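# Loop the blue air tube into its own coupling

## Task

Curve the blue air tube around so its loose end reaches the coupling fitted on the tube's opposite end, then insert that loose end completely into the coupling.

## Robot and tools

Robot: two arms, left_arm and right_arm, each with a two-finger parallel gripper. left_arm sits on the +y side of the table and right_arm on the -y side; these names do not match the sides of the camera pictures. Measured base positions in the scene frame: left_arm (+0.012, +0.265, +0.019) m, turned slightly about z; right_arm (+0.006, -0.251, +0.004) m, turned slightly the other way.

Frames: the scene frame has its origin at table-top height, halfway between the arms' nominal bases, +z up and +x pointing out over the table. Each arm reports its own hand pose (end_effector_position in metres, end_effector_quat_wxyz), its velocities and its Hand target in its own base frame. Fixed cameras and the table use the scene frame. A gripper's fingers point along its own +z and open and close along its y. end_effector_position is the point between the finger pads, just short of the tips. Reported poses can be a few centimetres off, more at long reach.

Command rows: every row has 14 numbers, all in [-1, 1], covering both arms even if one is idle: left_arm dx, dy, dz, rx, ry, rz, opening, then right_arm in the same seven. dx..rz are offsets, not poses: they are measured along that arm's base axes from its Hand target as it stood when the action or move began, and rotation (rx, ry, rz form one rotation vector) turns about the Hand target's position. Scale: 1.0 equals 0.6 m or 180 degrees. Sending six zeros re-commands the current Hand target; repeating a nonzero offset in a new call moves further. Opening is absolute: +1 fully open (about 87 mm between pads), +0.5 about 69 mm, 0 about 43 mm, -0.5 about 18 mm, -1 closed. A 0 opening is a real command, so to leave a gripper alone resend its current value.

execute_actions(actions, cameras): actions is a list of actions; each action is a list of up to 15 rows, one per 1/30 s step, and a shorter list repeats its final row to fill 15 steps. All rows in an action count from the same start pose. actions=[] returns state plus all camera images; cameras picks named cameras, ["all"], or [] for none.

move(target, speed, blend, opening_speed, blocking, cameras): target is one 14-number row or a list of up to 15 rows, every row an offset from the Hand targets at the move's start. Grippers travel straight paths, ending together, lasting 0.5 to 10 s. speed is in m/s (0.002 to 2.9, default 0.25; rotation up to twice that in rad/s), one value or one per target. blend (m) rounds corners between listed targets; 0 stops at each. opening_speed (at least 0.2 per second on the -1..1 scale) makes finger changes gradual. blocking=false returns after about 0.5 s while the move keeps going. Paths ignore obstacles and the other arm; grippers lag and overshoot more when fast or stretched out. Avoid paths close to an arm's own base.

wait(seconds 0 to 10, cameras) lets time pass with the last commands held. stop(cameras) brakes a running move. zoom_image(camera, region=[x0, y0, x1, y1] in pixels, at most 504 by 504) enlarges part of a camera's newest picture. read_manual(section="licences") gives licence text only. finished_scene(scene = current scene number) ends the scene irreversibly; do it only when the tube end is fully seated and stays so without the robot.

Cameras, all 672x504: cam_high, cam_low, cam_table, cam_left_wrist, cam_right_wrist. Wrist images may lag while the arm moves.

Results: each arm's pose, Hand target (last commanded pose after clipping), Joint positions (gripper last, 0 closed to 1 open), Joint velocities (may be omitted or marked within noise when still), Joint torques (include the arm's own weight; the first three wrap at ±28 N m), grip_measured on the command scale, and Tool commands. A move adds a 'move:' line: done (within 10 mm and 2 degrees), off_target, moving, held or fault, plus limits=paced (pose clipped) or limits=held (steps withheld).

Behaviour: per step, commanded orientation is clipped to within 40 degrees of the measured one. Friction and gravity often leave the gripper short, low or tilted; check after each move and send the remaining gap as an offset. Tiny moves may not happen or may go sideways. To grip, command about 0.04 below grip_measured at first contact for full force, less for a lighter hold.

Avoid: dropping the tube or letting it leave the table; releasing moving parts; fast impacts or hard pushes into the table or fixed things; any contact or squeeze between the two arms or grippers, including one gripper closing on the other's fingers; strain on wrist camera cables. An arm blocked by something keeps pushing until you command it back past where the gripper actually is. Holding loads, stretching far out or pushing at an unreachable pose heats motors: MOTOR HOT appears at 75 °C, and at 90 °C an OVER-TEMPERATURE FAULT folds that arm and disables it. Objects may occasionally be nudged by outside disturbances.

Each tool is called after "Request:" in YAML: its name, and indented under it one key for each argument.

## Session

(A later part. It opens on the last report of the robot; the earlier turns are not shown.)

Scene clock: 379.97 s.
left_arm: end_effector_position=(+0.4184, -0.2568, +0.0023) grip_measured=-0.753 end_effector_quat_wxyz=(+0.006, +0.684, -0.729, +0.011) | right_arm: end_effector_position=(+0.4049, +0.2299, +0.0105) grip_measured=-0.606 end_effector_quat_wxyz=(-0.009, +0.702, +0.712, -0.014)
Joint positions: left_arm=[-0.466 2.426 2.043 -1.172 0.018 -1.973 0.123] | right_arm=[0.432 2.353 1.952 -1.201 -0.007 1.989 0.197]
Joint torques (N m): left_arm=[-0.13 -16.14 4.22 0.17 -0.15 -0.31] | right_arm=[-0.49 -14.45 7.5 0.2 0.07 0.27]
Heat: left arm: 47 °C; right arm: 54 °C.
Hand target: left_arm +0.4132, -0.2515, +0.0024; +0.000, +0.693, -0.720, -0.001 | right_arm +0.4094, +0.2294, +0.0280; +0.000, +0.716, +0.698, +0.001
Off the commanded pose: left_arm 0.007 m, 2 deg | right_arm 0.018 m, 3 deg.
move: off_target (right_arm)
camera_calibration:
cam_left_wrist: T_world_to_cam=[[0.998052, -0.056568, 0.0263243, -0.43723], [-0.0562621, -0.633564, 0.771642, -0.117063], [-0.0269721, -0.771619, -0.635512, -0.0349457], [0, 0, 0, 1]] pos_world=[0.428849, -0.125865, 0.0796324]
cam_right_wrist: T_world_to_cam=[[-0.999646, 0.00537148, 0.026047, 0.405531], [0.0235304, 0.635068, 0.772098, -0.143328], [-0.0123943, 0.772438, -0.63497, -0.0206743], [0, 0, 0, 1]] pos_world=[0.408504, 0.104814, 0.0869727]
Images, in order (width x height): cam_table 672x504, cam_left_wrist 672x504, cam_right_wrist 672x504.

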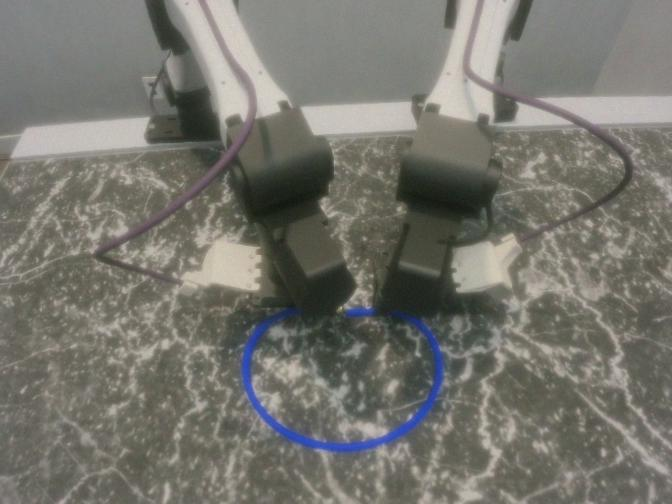

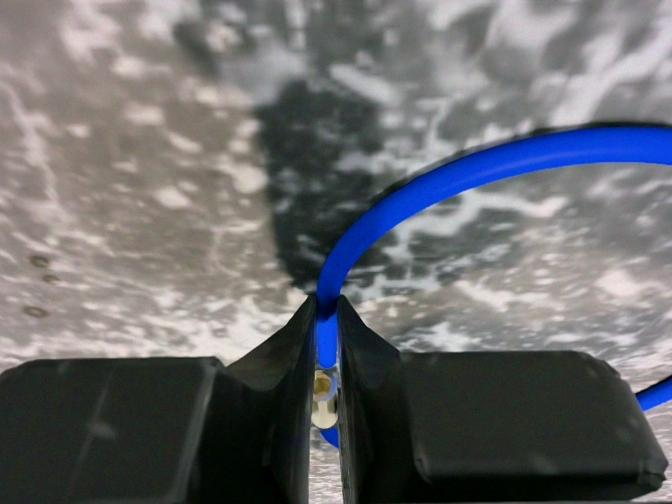

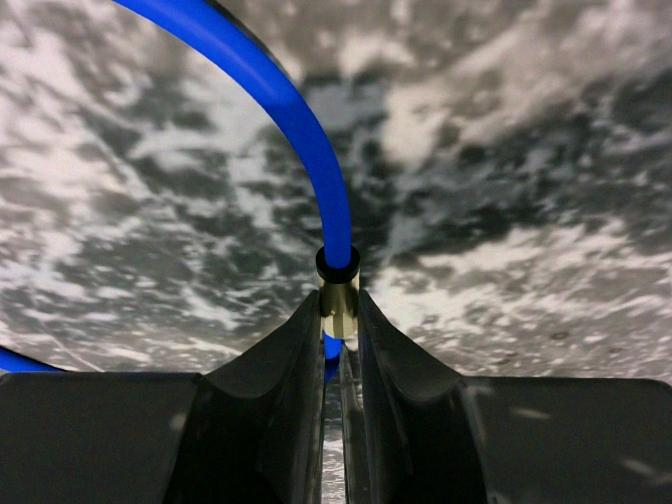

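Request:
zoom_image:
  camera: "cam_table"
  region: [320, 280, 390, 332]

Request:
wait:
  seconds: 0
  cameras: ["cam_low","cam_table","cam_high","cam_left_wrist","cam_right_wrist"]

Request:
zoom_image:
  camera: "cam_low"
  region: [360, 250, 400, 290]

Request:
zoom_image:
  camera: "cam_left_wrist"
  region: [280, 320, 380, 420]

Request:
zoom_image:
  camera: "cam_right_wrist"
  region: [290, 290, 390, 390]

Scaled by 7.200 from the camera's 672x504 image, which has a finer 960x720 frame.

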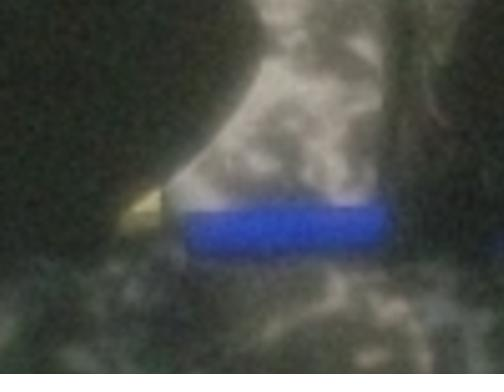

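Scene clock: 390.07 s.
left_arm: end_effector_position=(+0.4184, -0.2568, +0.0023) grip_measured=-0.753 end_effector_quat_wxyz=(+0.006, +0.684, -0.729, +0.011) | right_arm: end_effector_position=(+0.4049, +0.2299, +0.0105) grip_measured=-0.606 end_effector_quat_wxyz=(-0.009, +0.702, +0.712, -0.014)
Joint positions: left_arm=[-0.466 2.426 2.043 -1.172 0.018 -1.973 0.123] | right_arm=[0.432 2.353 1.952 -1.201 -0.007 1.989 0.197]
Joint torques (N m): left_arm=[-0.13 -16.14 4.22 0.17 -0.15 -0.31] | right_arm=[-0.49 -14.45 7.5 0.2 0.07 0.27]
Heat: left arm: 51 °C; right arm: 55 °C.
Hand target: left_arm +0.4132, -0.2515, +0.0024; +0.000, +0.693, -0.720, -0.001 | right_arm +0.4094, +0.2294, +0.0280; +0.000, +0.716, +0.698, +0.001
Tool commands: left_gripper/opening=-1.0 right_gripper/opening=-1.0
Off the commanded pose: left_arm 0.007 m, 2 deg | right_arm 0.018 m, 3 deg.
camera_calibration:
cam_left_wrist: T_world_to_cam=[[0.998052, -0.056568, 0.0263243, -0.43723], [-0.0562621, -0.633564, 0.771642, -0.117063], [-0.0269721, -0.771619, -0.635512, -0.0349457], [0, 0, 0, 1]] pos_world=[0.428849, -0.125865, 0.0796324]
cam_right_wrist: T_world_to_cam=[[-0.999646, 0.00537148, 0.026047, 0.405531], [0.0235304, 0.635068, 0.772098, -0.143328], [-0.0123943, 0.772438, -0.63497, -0.0206743], [0, 0, 0, 1]] pos_world=[0.408504, 0.104814, 0.0869727]

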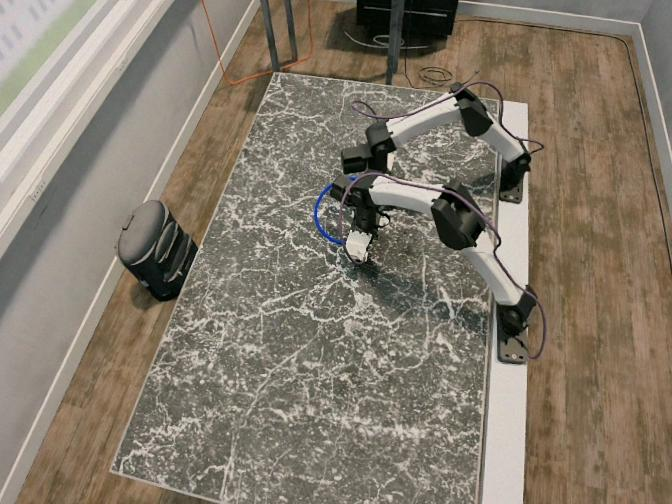

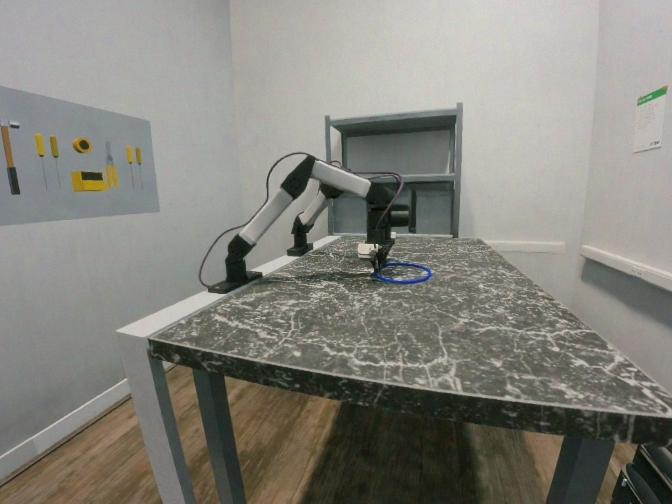

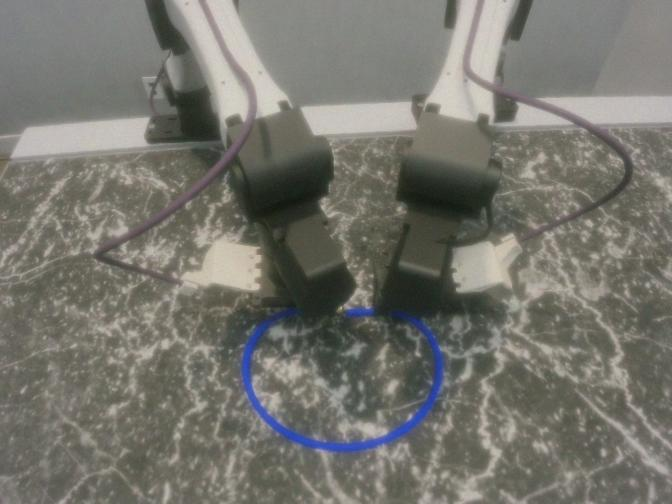

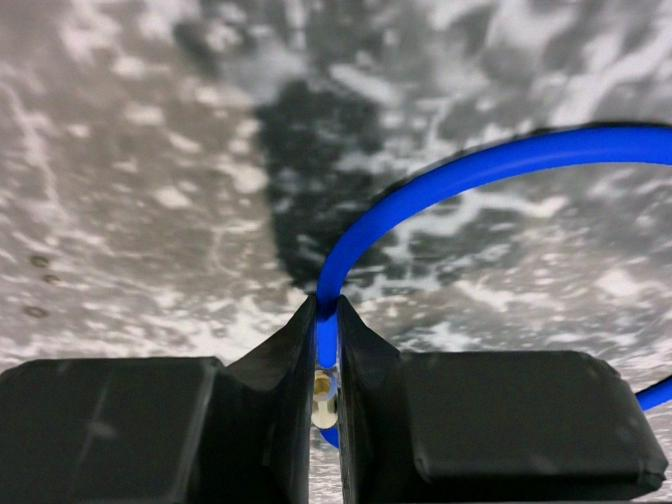

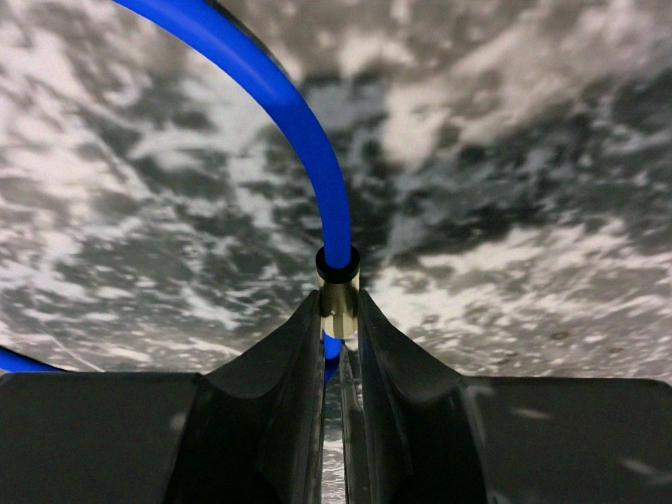

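Scaled by 12.600 from the camera's 672x504 image, which has a finer 960x720 frame.

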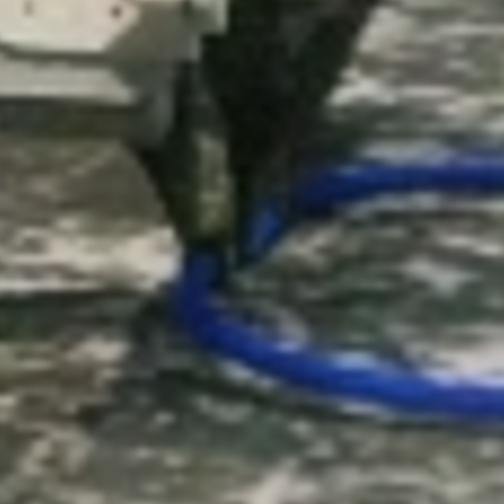

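Scaled by 5.040 from the camera's 672x504 image, which has a finer 960x720 frame.

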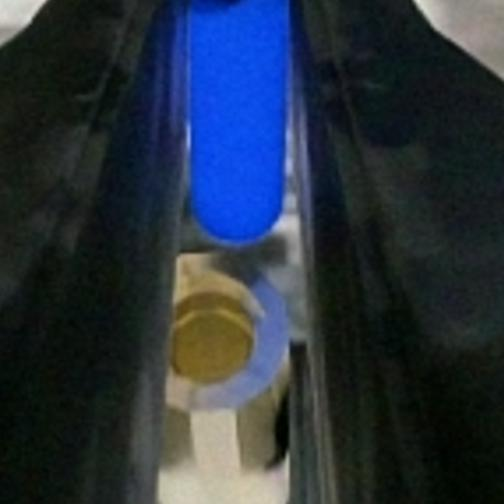

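Scaled by 5.040 from the camera's 672x504 image, which has a finer 960x720 frame.

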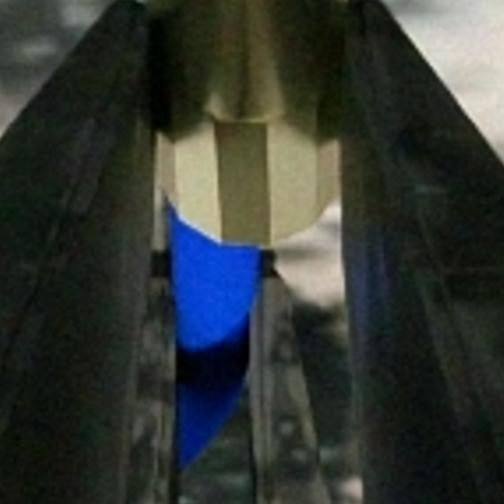

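Request:
move:
  target: [-0.007,0.0,0.017,0,0,0,-1,0,0,0,0,0,0,-1]
  speed: 0.05
  cameras: ["cam_low","cam_table","cam_left_wrist","cam_right_wrist"]

Request:
zoom_image:
  camera: "cam_table"
  region: [320, 280, 390, 332]

Request:
zoom_image:
  camera: "cam_low"
  region: [360, 250, 400, 290]

Request:
zoom_image:
  camera: "cam_left_wrist"
  region: [280, 320, 380, 420]

Request:
zoom_image:
  camera: "cam_right_wrist"
  region: [290, 290, 390, 390]

Scene clock: 407.37 s.
left_arm: end_effector_position=(+0.4186, -0.2569, +0.0031) grip_measured=-0.753 end_effector_quat_wxyz=(+0.005, +0.684, -0.729, +0.014) | right_arm: end_effector_position=(+0.4049, +0.2299, +0.0105) grip_measured=-0.606 end_effector_quat_wxyz=(-0.009, +0.702, +0.712, -0.014)
Joint positions: left_arm=[-0.466 2.419 2.033 -1.162 0.018 -1.973 0.123] | right_arm=[0.432 2.353 1.952 -1.201 -0.007 1.989 0.197]
Joint torques (N m): left_arm=[-0.46 -17.83 4.81 -0.06 -0.15 -0.36] | right_arm=[-0.5 -14.45 7.53 0.2 0.07 0.27]
Heat: left arm: 55 °C; right arm: 56 °C.
Hand target: left_arm +0.4090, -0.2515, +0.0126; +0.000, +0.693, -0.720, -0.001 | right_arm +0.4094, +0.2294, +0.0280; +0.000, +0.716, +0.698, +0.001
Off the commanded pose: left_arm 0.015 m, 2 deg | right_arm 0.018 m, 3 deg.
move: off_target (left_arm, right_arm)
camera_calibration:
cam_left_wrist: T_world_to_cam=[[0.997889, -0.0565072, 0.032021, -0.437402], [-0.0605607, -0.631369, 0.773114, -0.115308], [-0.0234694, -0.773421, -0.633458, -0.0365153], [0, 0, 0, 1]] pos_world=[0.428639, -0.12576, 0.0800211]
cam_right_wrist: T_world_to_cam=[[-0.999646, 0.00537148, 0.026047, 0.405531], [0.0235304, 0.635068, 0.772098, -0.143328], [-0.0123943, 0.772438, -0.63497, -0.0206743], [0, 0, 0, 1]] pos_world=[0.408504, 0.104814, 0.0869727]
Images, in order (width x height): cam_low 672x504, cam_table 672x504, cam_left_wrist 672x504, cam_right_wrist 672x504.

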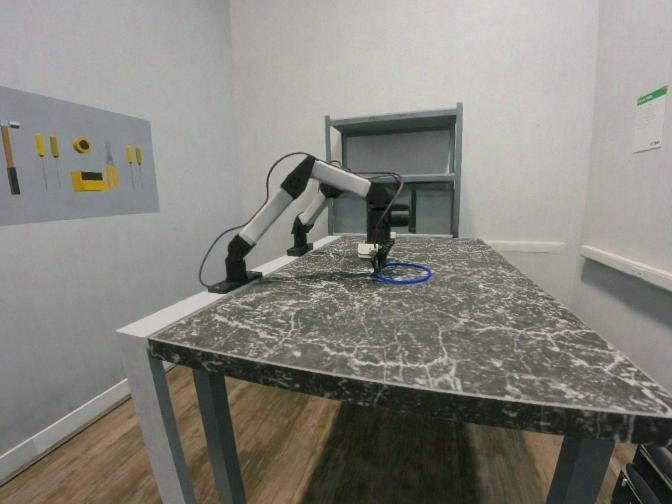

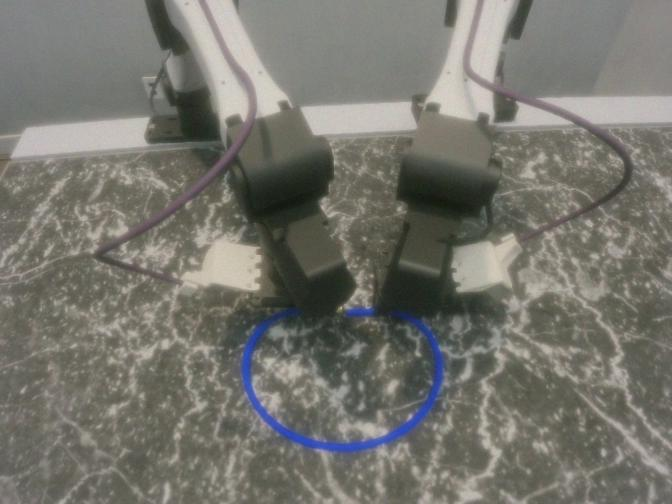

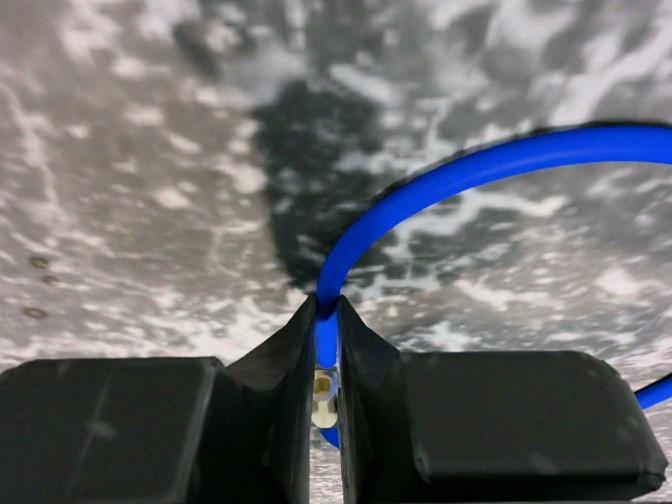

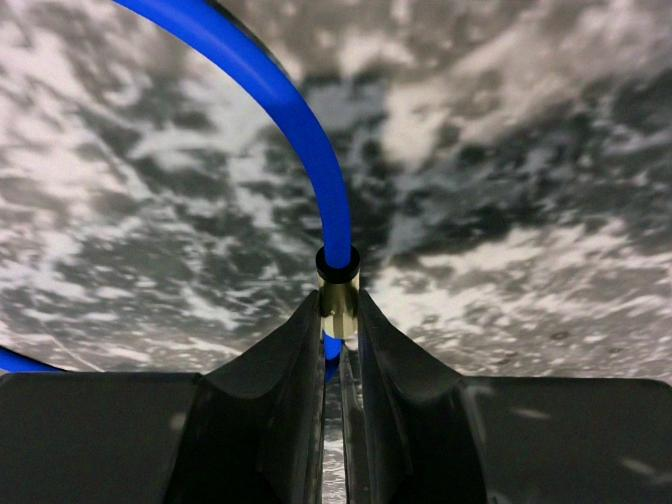

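Scaled by 7.200 from the camera's 672x504 image, which has a finer 960x720 frame.

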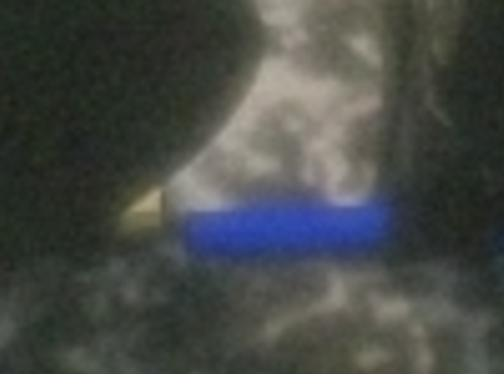

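Scaled by 12.600 from the camera's 672x504 image, which has a finer 960x720 frame.

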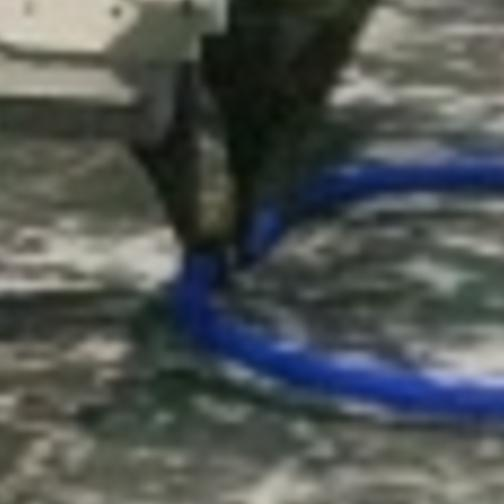

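Scaled by 5.040 from the camera's 672x504 image, which has a finer 960x720 frame.

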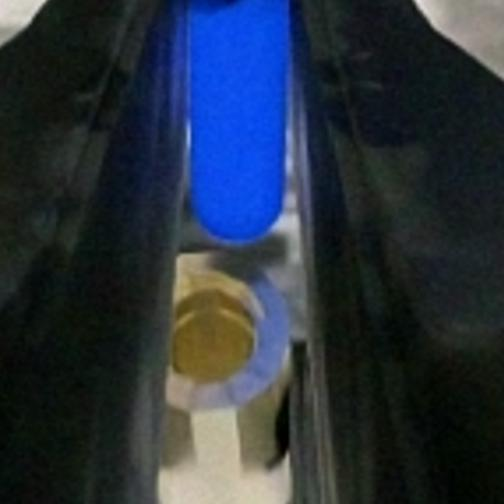

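Scaled by 5.040 from the camera's 672x504 image, which has a finer 960x720 frame.

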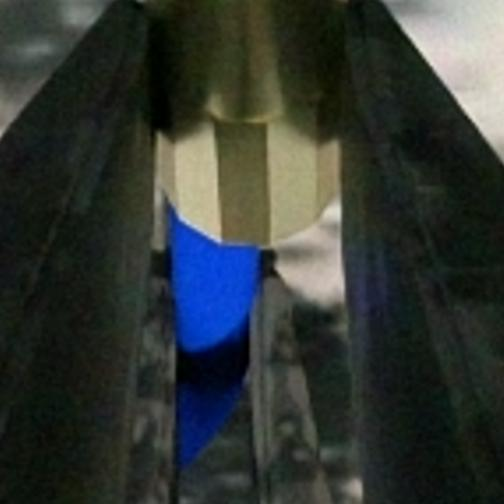

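Request:
move:
  target: [0.0,0.0,0.014,0,0,0,-1,0,0,0,0,0,0,-1]
  speed: 0.05
  cameras: ["cam_low","cam_table","cam_left_wrist","cam_right_wrist"]

Request:
zoom_image:
  camera: "cam_table"
  region: [320, 280, 390, 332]

Request:
zoom_image:
  camera: "cam_left_wrist"
  region: [280, 320, 380, 420]

Request:
zoom_image:
  camera: "cam_right_wrist"
  region: [290, 290, 390, 390]

Scene clock: 410.77 s.
left_arm: end_effector_position=(+0.4183, -0.2567, +0.0030) grip_measured=-0.753 end_effector_quat_wxyz=(+0.005, +0.684, -0.729, +0.013) | right_arm: end_effector_position=(+0.4049, +0.2299, +0.0105) grip_measured=-0.606 end_effector_quat_wxyz=(-0.009, +0.702, +0.712, -0.014)
Joint positions: left_arm=[-0.466 2.419 2.033 -1.164 0.018 -1.973 0.123] | right_arm=[0.432 2.353 1.952 -1.201 -0.007 1.989 0.197]
Joint torques (N m): left_arm=[-0.46 -18.43 6.89 -0.33 -0.15 -0.35] | right_arm=[-0.5 -14.46 7.51 0.21 0.08 0.27]
Heat: left arm: 57 °C; right arm: 56 °C.
Hand target: left_arm +0.4090, -0.2515, +0.0210; +0.000, +0.693, -0.720, -0.001 | right_arm +0.4094, +0.2294, +0.0280; +0.000, +0.716, +0.698, +0.001
Off the commanded pose: left_arm 0.021 m, 2 deg | right_arm 0.018 m, 3 deg.
move: off_target (left_arm, right_arm)
camera_calibration:
cam_left_wrist: T_world_to_cam=[[0.997933, -0.0565248, 0.0305621, -0.437099], [-0.0594581, -0.631893, 0.772772, -0.115707], [-0.0243688, -0.772992, -0.633948, -0.0358861], [0, 0, 0, 1]] pos_world=[0.428441, -0.125561, 0.0800237]
cam_right_wrist: T_world_to_cam=[[-0.999646, 0.00537148, 0.026047, 0.405531], [0.0235304, 0.635068, 0.772098, -0.143328], [-0.0123943, 0.772438, -0.63497, -0.0206743], [0, 0, 0, 1]] pos_world=[0.408504, 0.104814, 0.0869727]
Images, in order (width x height): cam_low 672x504, cam_table 672x504, cam_left_wrist 672x504, cam_right_wrist 672x504.

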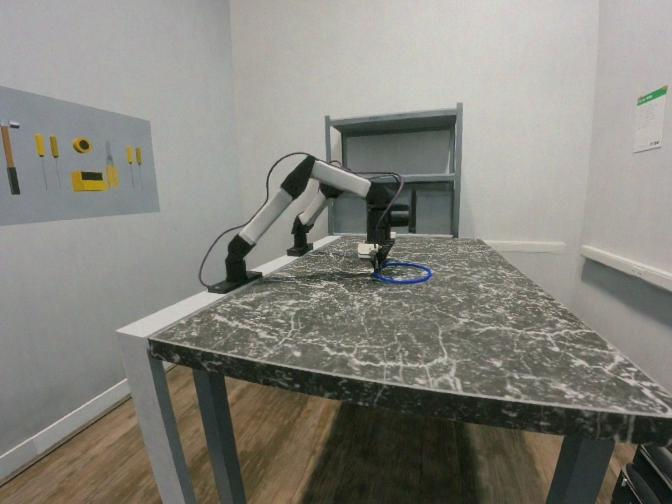

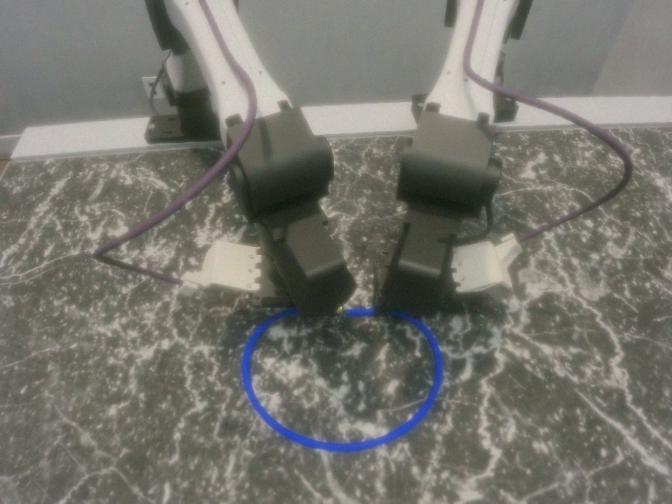

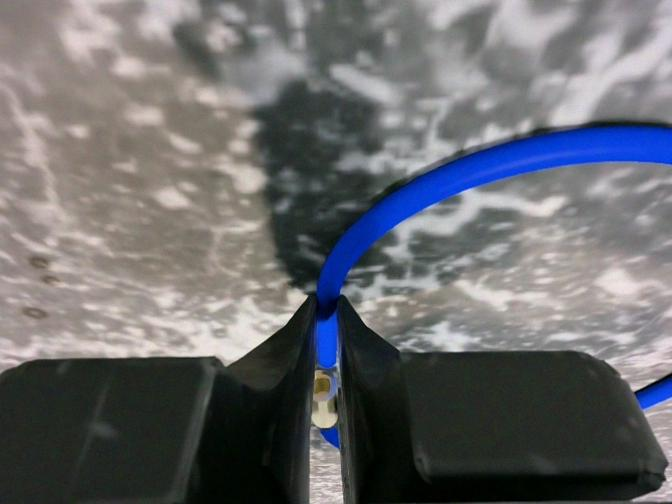

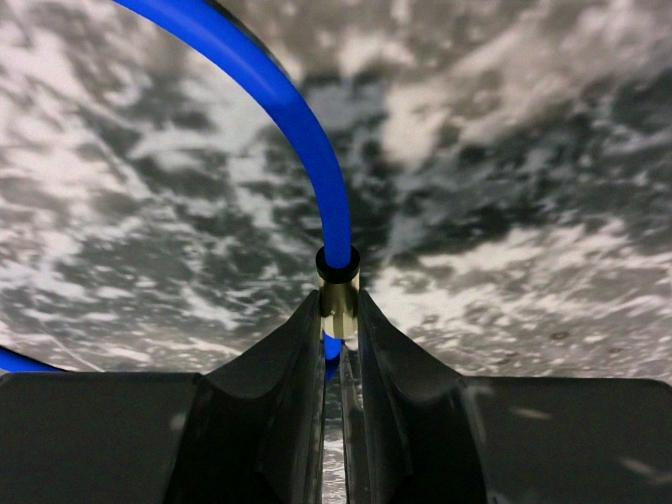

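Scaled by 7.200 from the camera's 672x504 image, which has a finer 960x720 frame.

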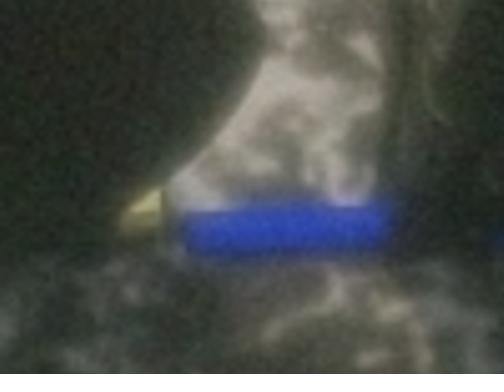

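Scaled by 5.040 from the camera's 672x504 image, which has a finer 960x720 frame.

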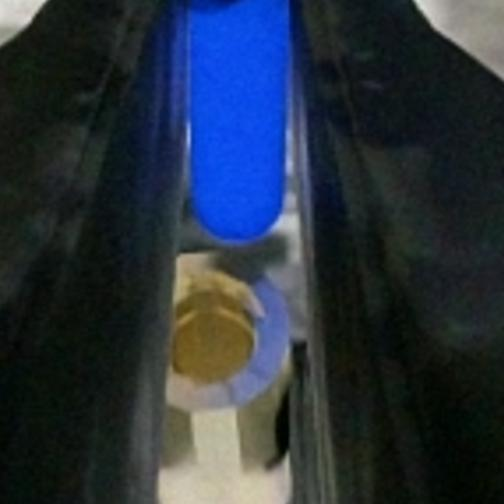

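Scaled by 5.040 from the camera's 672x504 image, which has a finer 960x720 frame.

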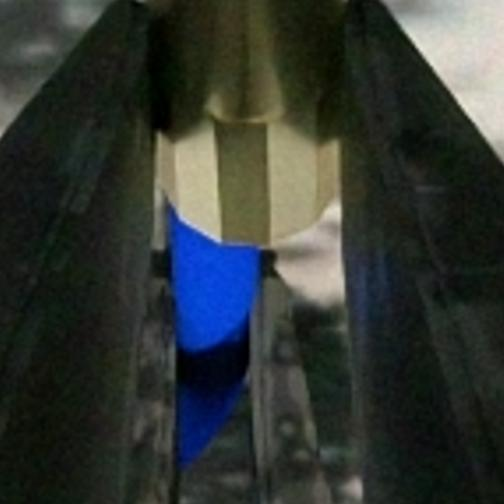

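Request:
move:
  target: [-0.003,0.0,0.011,0,0,0,-1,0,0,0,0,0,0,-1]
  speed: 0.05
  cameras: ["cam_table","cam_left_wrist","cam_right_wrist"]

Request:
zoom_image:
  camera: "cam_table"
  region: [320, 280, 390, 332]

Request:
zoom_image:
  camera: "cam_left_wrist"
  region: [280, 320, 380, 420]

Request:
zoom_image:
  camera: "cam_right_wrist"
  region: [290, 290, 390, 390]

Scene clock: 414.83 s.
left_arm: end_effector_position=(+0.4104, -0.2548, +0.0033) grip_measured=-0.753 end_effector_quat_wxyz=(+0.010, +0.683, -0.730, -0.001) | right_arm: end_effector_position=(+0.4049, +0.2299, +0.0105) grip_measured=-0.606 end_effector_quat_wxyz=(-0.009, +0.702, +0.712, -0.014)
Joint positions: left_arm=[-0.47 2.417 2.033 -1.196 0.018 -1.973 0.123] | right_arm=[0.432 2.353 1.952 -1.201 -0.007 1.989 0.197]
Joint torques (N m): left_arm=[-0.28 -19.3 7.3 -0.22 -0.14 -0.38] | right_arm=[-0.49 -14.46 7.5 0.2 0.07 0.26]
Heat: left arm: 58 °C; right arm: 56 °C.
Hand target: left_arm +0.4072, -0.2515, +0.0275; +0.000, +0.693, -0.720, -0.001 | right_arm +0.4094, +0.2294, +0.0280; +0.000, +0.716, +0.698, +0.001
Off the commanded pose: left_arm 0.025 m, 2 deg | right_arm 0.018 m, 3 deg.
move: off_target (left_arm, right_arm)
camera_calibration:
cam_left_wrist: T_world_to_cam=[[0.998161, -0.0605595, 0.00275386, -0.430018], [-0.0410756, -0.642214, 0.765424, -0.125437], [-0.0445851, -0.764129, -0.643521, -0.0238061], [0, 0, 0, 1]] pos_world=[0.423013, -0.12479, 0.0818768]
cam_right_wrist: T_world_to_cam=[[-0.999646, 0.00537148, 0.026047, 0.405531], [0.0235304, 0.635068, 0.772098, -0.143328], [-0.0123943, 0.772438, -0.63497, -0.0206743], [0, 0, 0, 1]] pos_world=[0.408504, 0.104814, 0.0869727]
Images, in order (width x height): cam_table 672x504, cam_left_wrist 672x504, cam_right_wrist 672x504.

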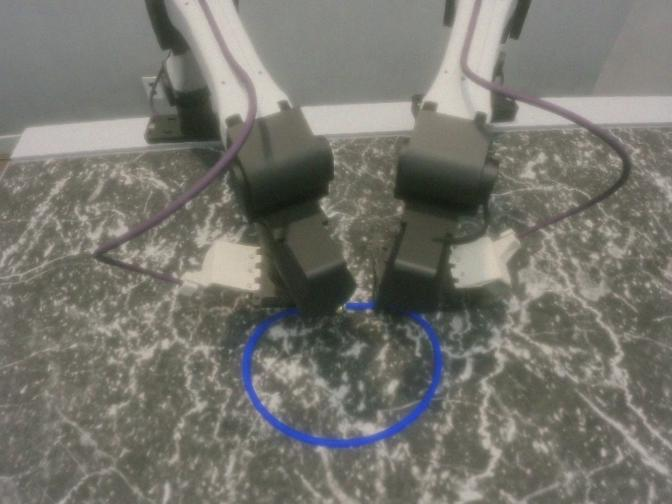

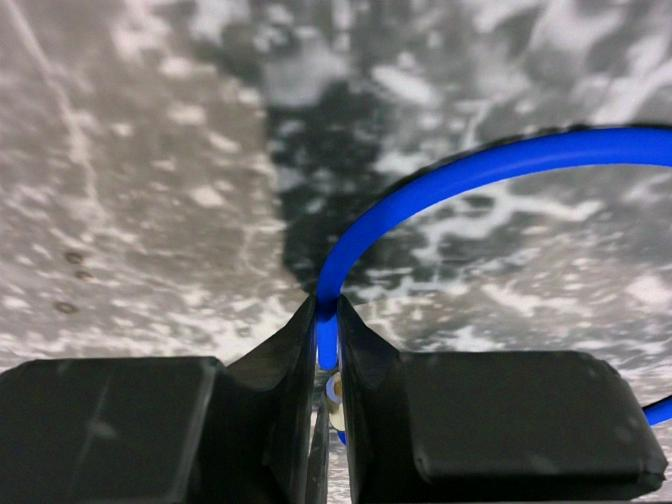

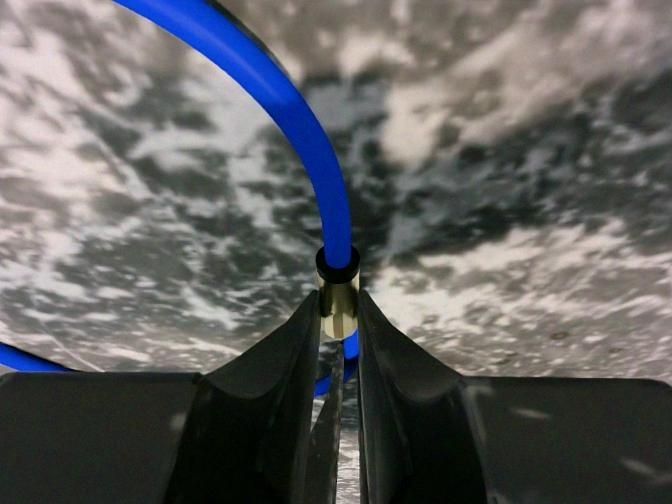

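Scaled by 7.200 from the camera's 672x504 image, which has a finer 960x720 frame.

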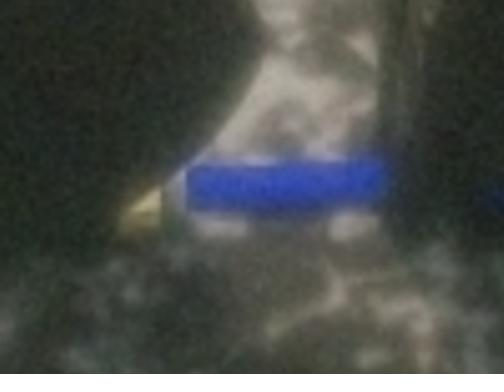

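Scaled by 5.040 from the camera's 672x504 image, which has a finer 960x720 frame.

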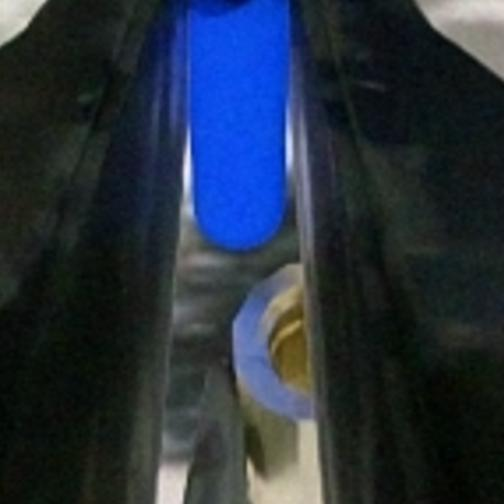

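Scaled by 5.040 from the camera's 672x504 image, which has a finer 960x720 frame.

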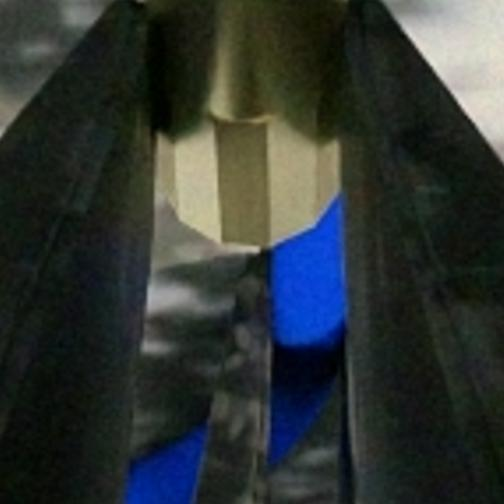

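Request:
move:
  target: [0.005,0.0,0.01,0,0,0,-1,0,0,0,0,0,0,-1]
  speed: 0.05
  cameras: ["cam_table","cam_left_wrist","cam_right_wrist"]

Request:
zoom_image:
  camera: "cam_left_wrist"
  region: [280, 320, 380, 420]

Request:
zoom_image:
  camera: "cam_right_wrist"
  region: [290, 290, 390, 390]

Scene clock: 419.13 s.
left_arm: end_effector_position=(+0.4006, -0.2498, +0.0072) grip_measured=-0.753 end_effector_quat_wxyz=(+0.018, +0.683, -0.730, -0.023) | right_arm: end_effector_position=(+0.4049, +0.2299, +0.0105) grip_measured=-0.606 end_effector_quat_wxyz=(-0.009, +0.702, +0.712, -0.014)
Joint positions: left_arm=[-0.47 2.417 2.05 -1.259 0.018 -1.973 0.123] | right_arm=[0.432 2.353 1.952 -1.201 -0.007 1.989 0.197]
Joint torques (N m): left_arm=[-0.02 -18.47 9.43 -0.09 -0.14 -0.35] | right_arm=[-0.49 -14.46 7.51 0.2 0.08 0.27]
Heat: left arm: 58 °C; right arm: 57 °C.
Hand target: left_arm +0.4102, -0.2515, +0.0335; +0.000, +0.693, -0.720, -0.001 | right_arm +0.4094, +0.2294, +0.0280; +0.000, +0.716, +0.698, +0.001
Off the commanded pose: left_arm 0.028 m, 4 deg | right_arm 0.018 m, 3 deg.
move: off_target (left_arm, right_arm)
camera_calibration:
cam_left_wrist: T_world_to_cam=[[0.997404, -0.0602064, -0.0394996, -0.419365], [-0.00991197, -0.658124, 0.752844, -0.141919], [-0.0713217, -0.750498, -0.657013, -0.00384148], [0, 0, 0, 1]] pos_world=[0.416596, -0.121532, 0.0877545]
cam_right_wrist: T_world_to_cam=[[-0.999646, 0.00537148, 0.026047, 0.405531], [0.0235304, 0.635068, 0.772098, -0.143328], [-0.0123943, 0.772438, -0.63497, -0.0206743], [0, 0, 0, 1]] pos_world=[0.408504, 0.104814, 0.0869727]
Images, in order (width x height): cam_table 672x504, cam_left_wrist 672x504, cam_right_wrist 672x504.

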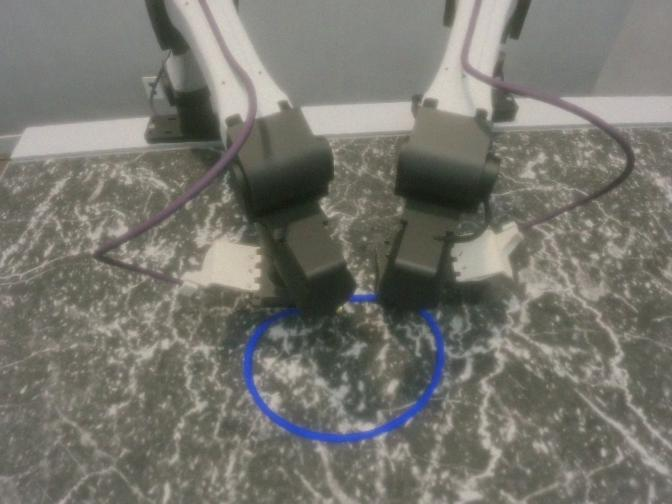

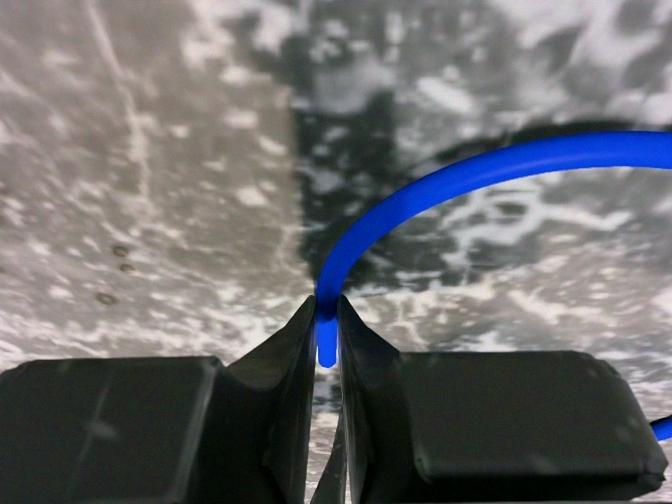

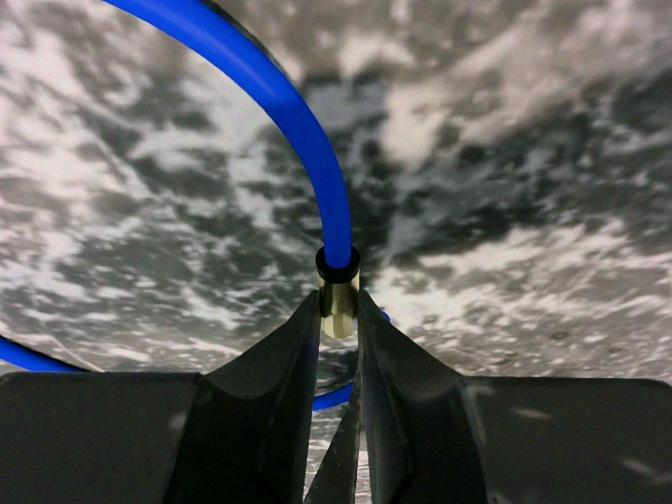

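Scaled by 5.040 from the camera's 672x504 image, which has a finer 960x720 frame.

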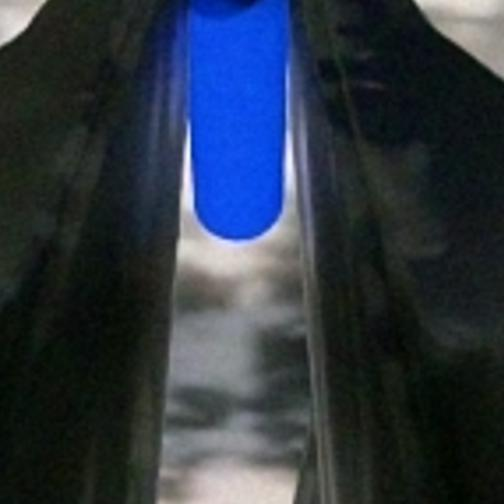

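Scaled by 5.040 from the camera's 672x504 image, which has a finer 960x720 frame.

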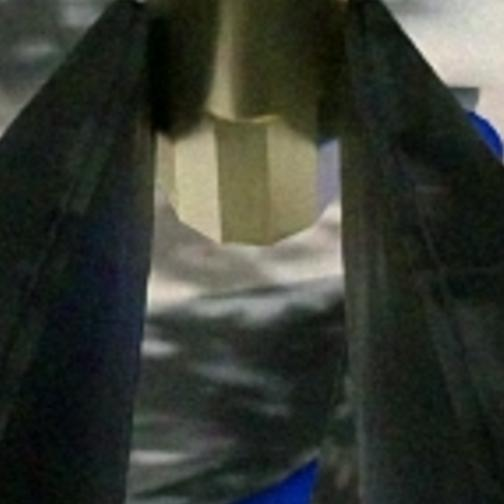

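Request:
move:
  target: [0.022,0.0,-0.006,0,0,0,-1,0,0,0,0,0,0,-1]
  speed: 0.05
  cameras: ["cam_table","cam_left_wrist","cam_right_wrist"]

Request:
zoom_image:
  camera: "cam_left_wrist"
  region: [280, 320, 380, 420]

Request:
zoom_image:
  camera: "cam_right_wrist"
  region: [290, 290, 390, 390]

Scene clock: 423.07 s.
left_arm: end_effector_position=(+0.4170, -0.2582, +0.0344) grip_measured=-0.753 end_effector_quat_wxyz=(+0.007, +0.683, -0.730, +0.008) | right_arm: end_effector_position=(+0.4049, +0.2299, +0.0105) grip_measured=-0.606 end_effector_quat_wxyz=(-0.009, +0.702, +0.712, -0.014)
Joint positions: left_arm=[-0.47 2.417 2.155 -1.299 0.018 -1.973 0.123] | right_arm=[0.432 2.353 1.952 -1.201 -0.007 1.989 0.197]
Joint torques (N m): left_arm=[1.01 -12.23 9.52 0.06 -0.15 -0.2] | right_arm=[-0.49 -14.43 7.53 0.21 0.07 0.26]
Heat: left arm: 57 °C; right arm: 57 °C.
Hand target: left_arm +0.4234, -0.2515, +0.0300; +0.000, +0.693, -0.720, -0.001 | right_arm +0.4094, +0.2294, +0.0280; +0.000, +0.716, +0.698, +0.001
Off the commanded pose: left_arm 0.010 m, 2 deg | right_arm 0.018 m, 3 deg.
move: off_target (right_arm)
camera_calibration:
cam_left_wrist: T_world_to_cam=[[0.997955, -0.0604125, 0.0208679, -0.437542], [-0.0545722, -0.635421, 0.770235, -0.14392], [-0.033272, -0.769799, -0.637418, -0.0124571], [0, 0, 0, 1]] pos_world=[0.428378, -0.127472, 0.112043]
cam_right_wrist: T_world_to_cam=[[-0.999646, 0.00537148, 0.026047, 0.405531], [0.0235304, 0.635068, 0.772098, -0.143328], [-0.0123943, 0.772438, -0.63497, -0.0206743], [0, 0, 0, 1]] pos_world=[0.408504, 0.104814, 0.0869727]
Images, in order (width x height): cam_table 672x504, cam_left_wrist 672x504, cam_right_wrist 672x504.

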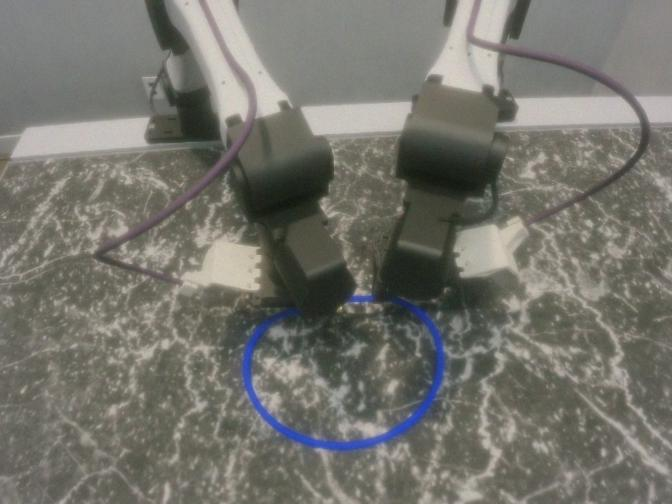

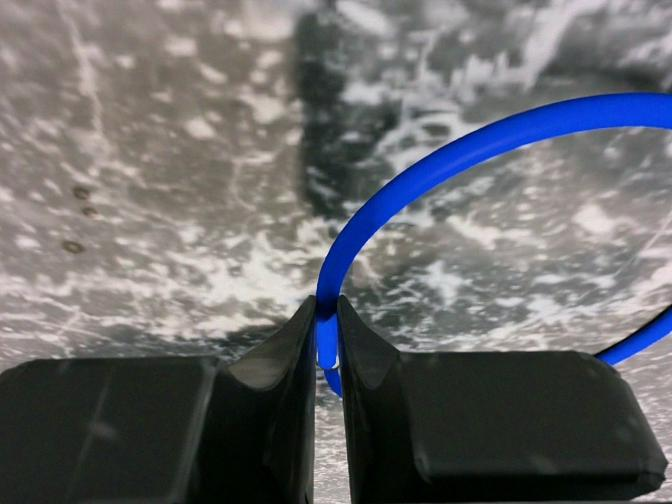

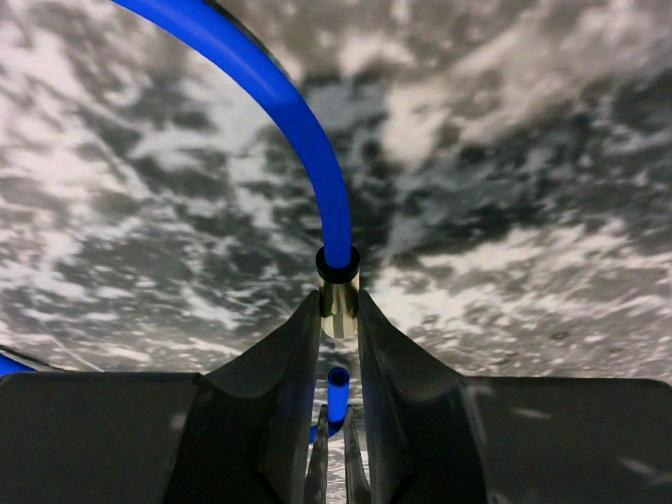

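Scaled by 5.040 from the camera's 672x504 image, which has a finer 960x720 frame.

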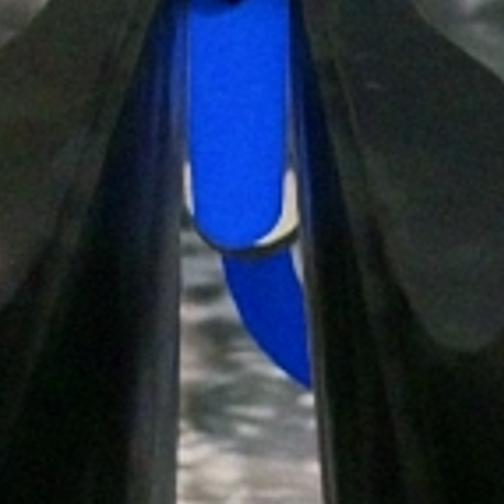

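Scaled by 5.040 from the camera's 672x504 image, which has a finer 960x720 frame.

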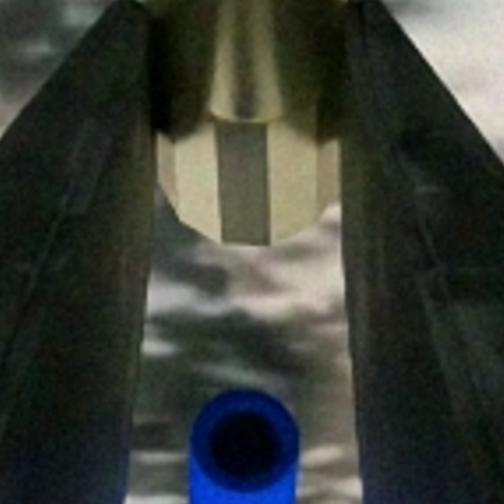

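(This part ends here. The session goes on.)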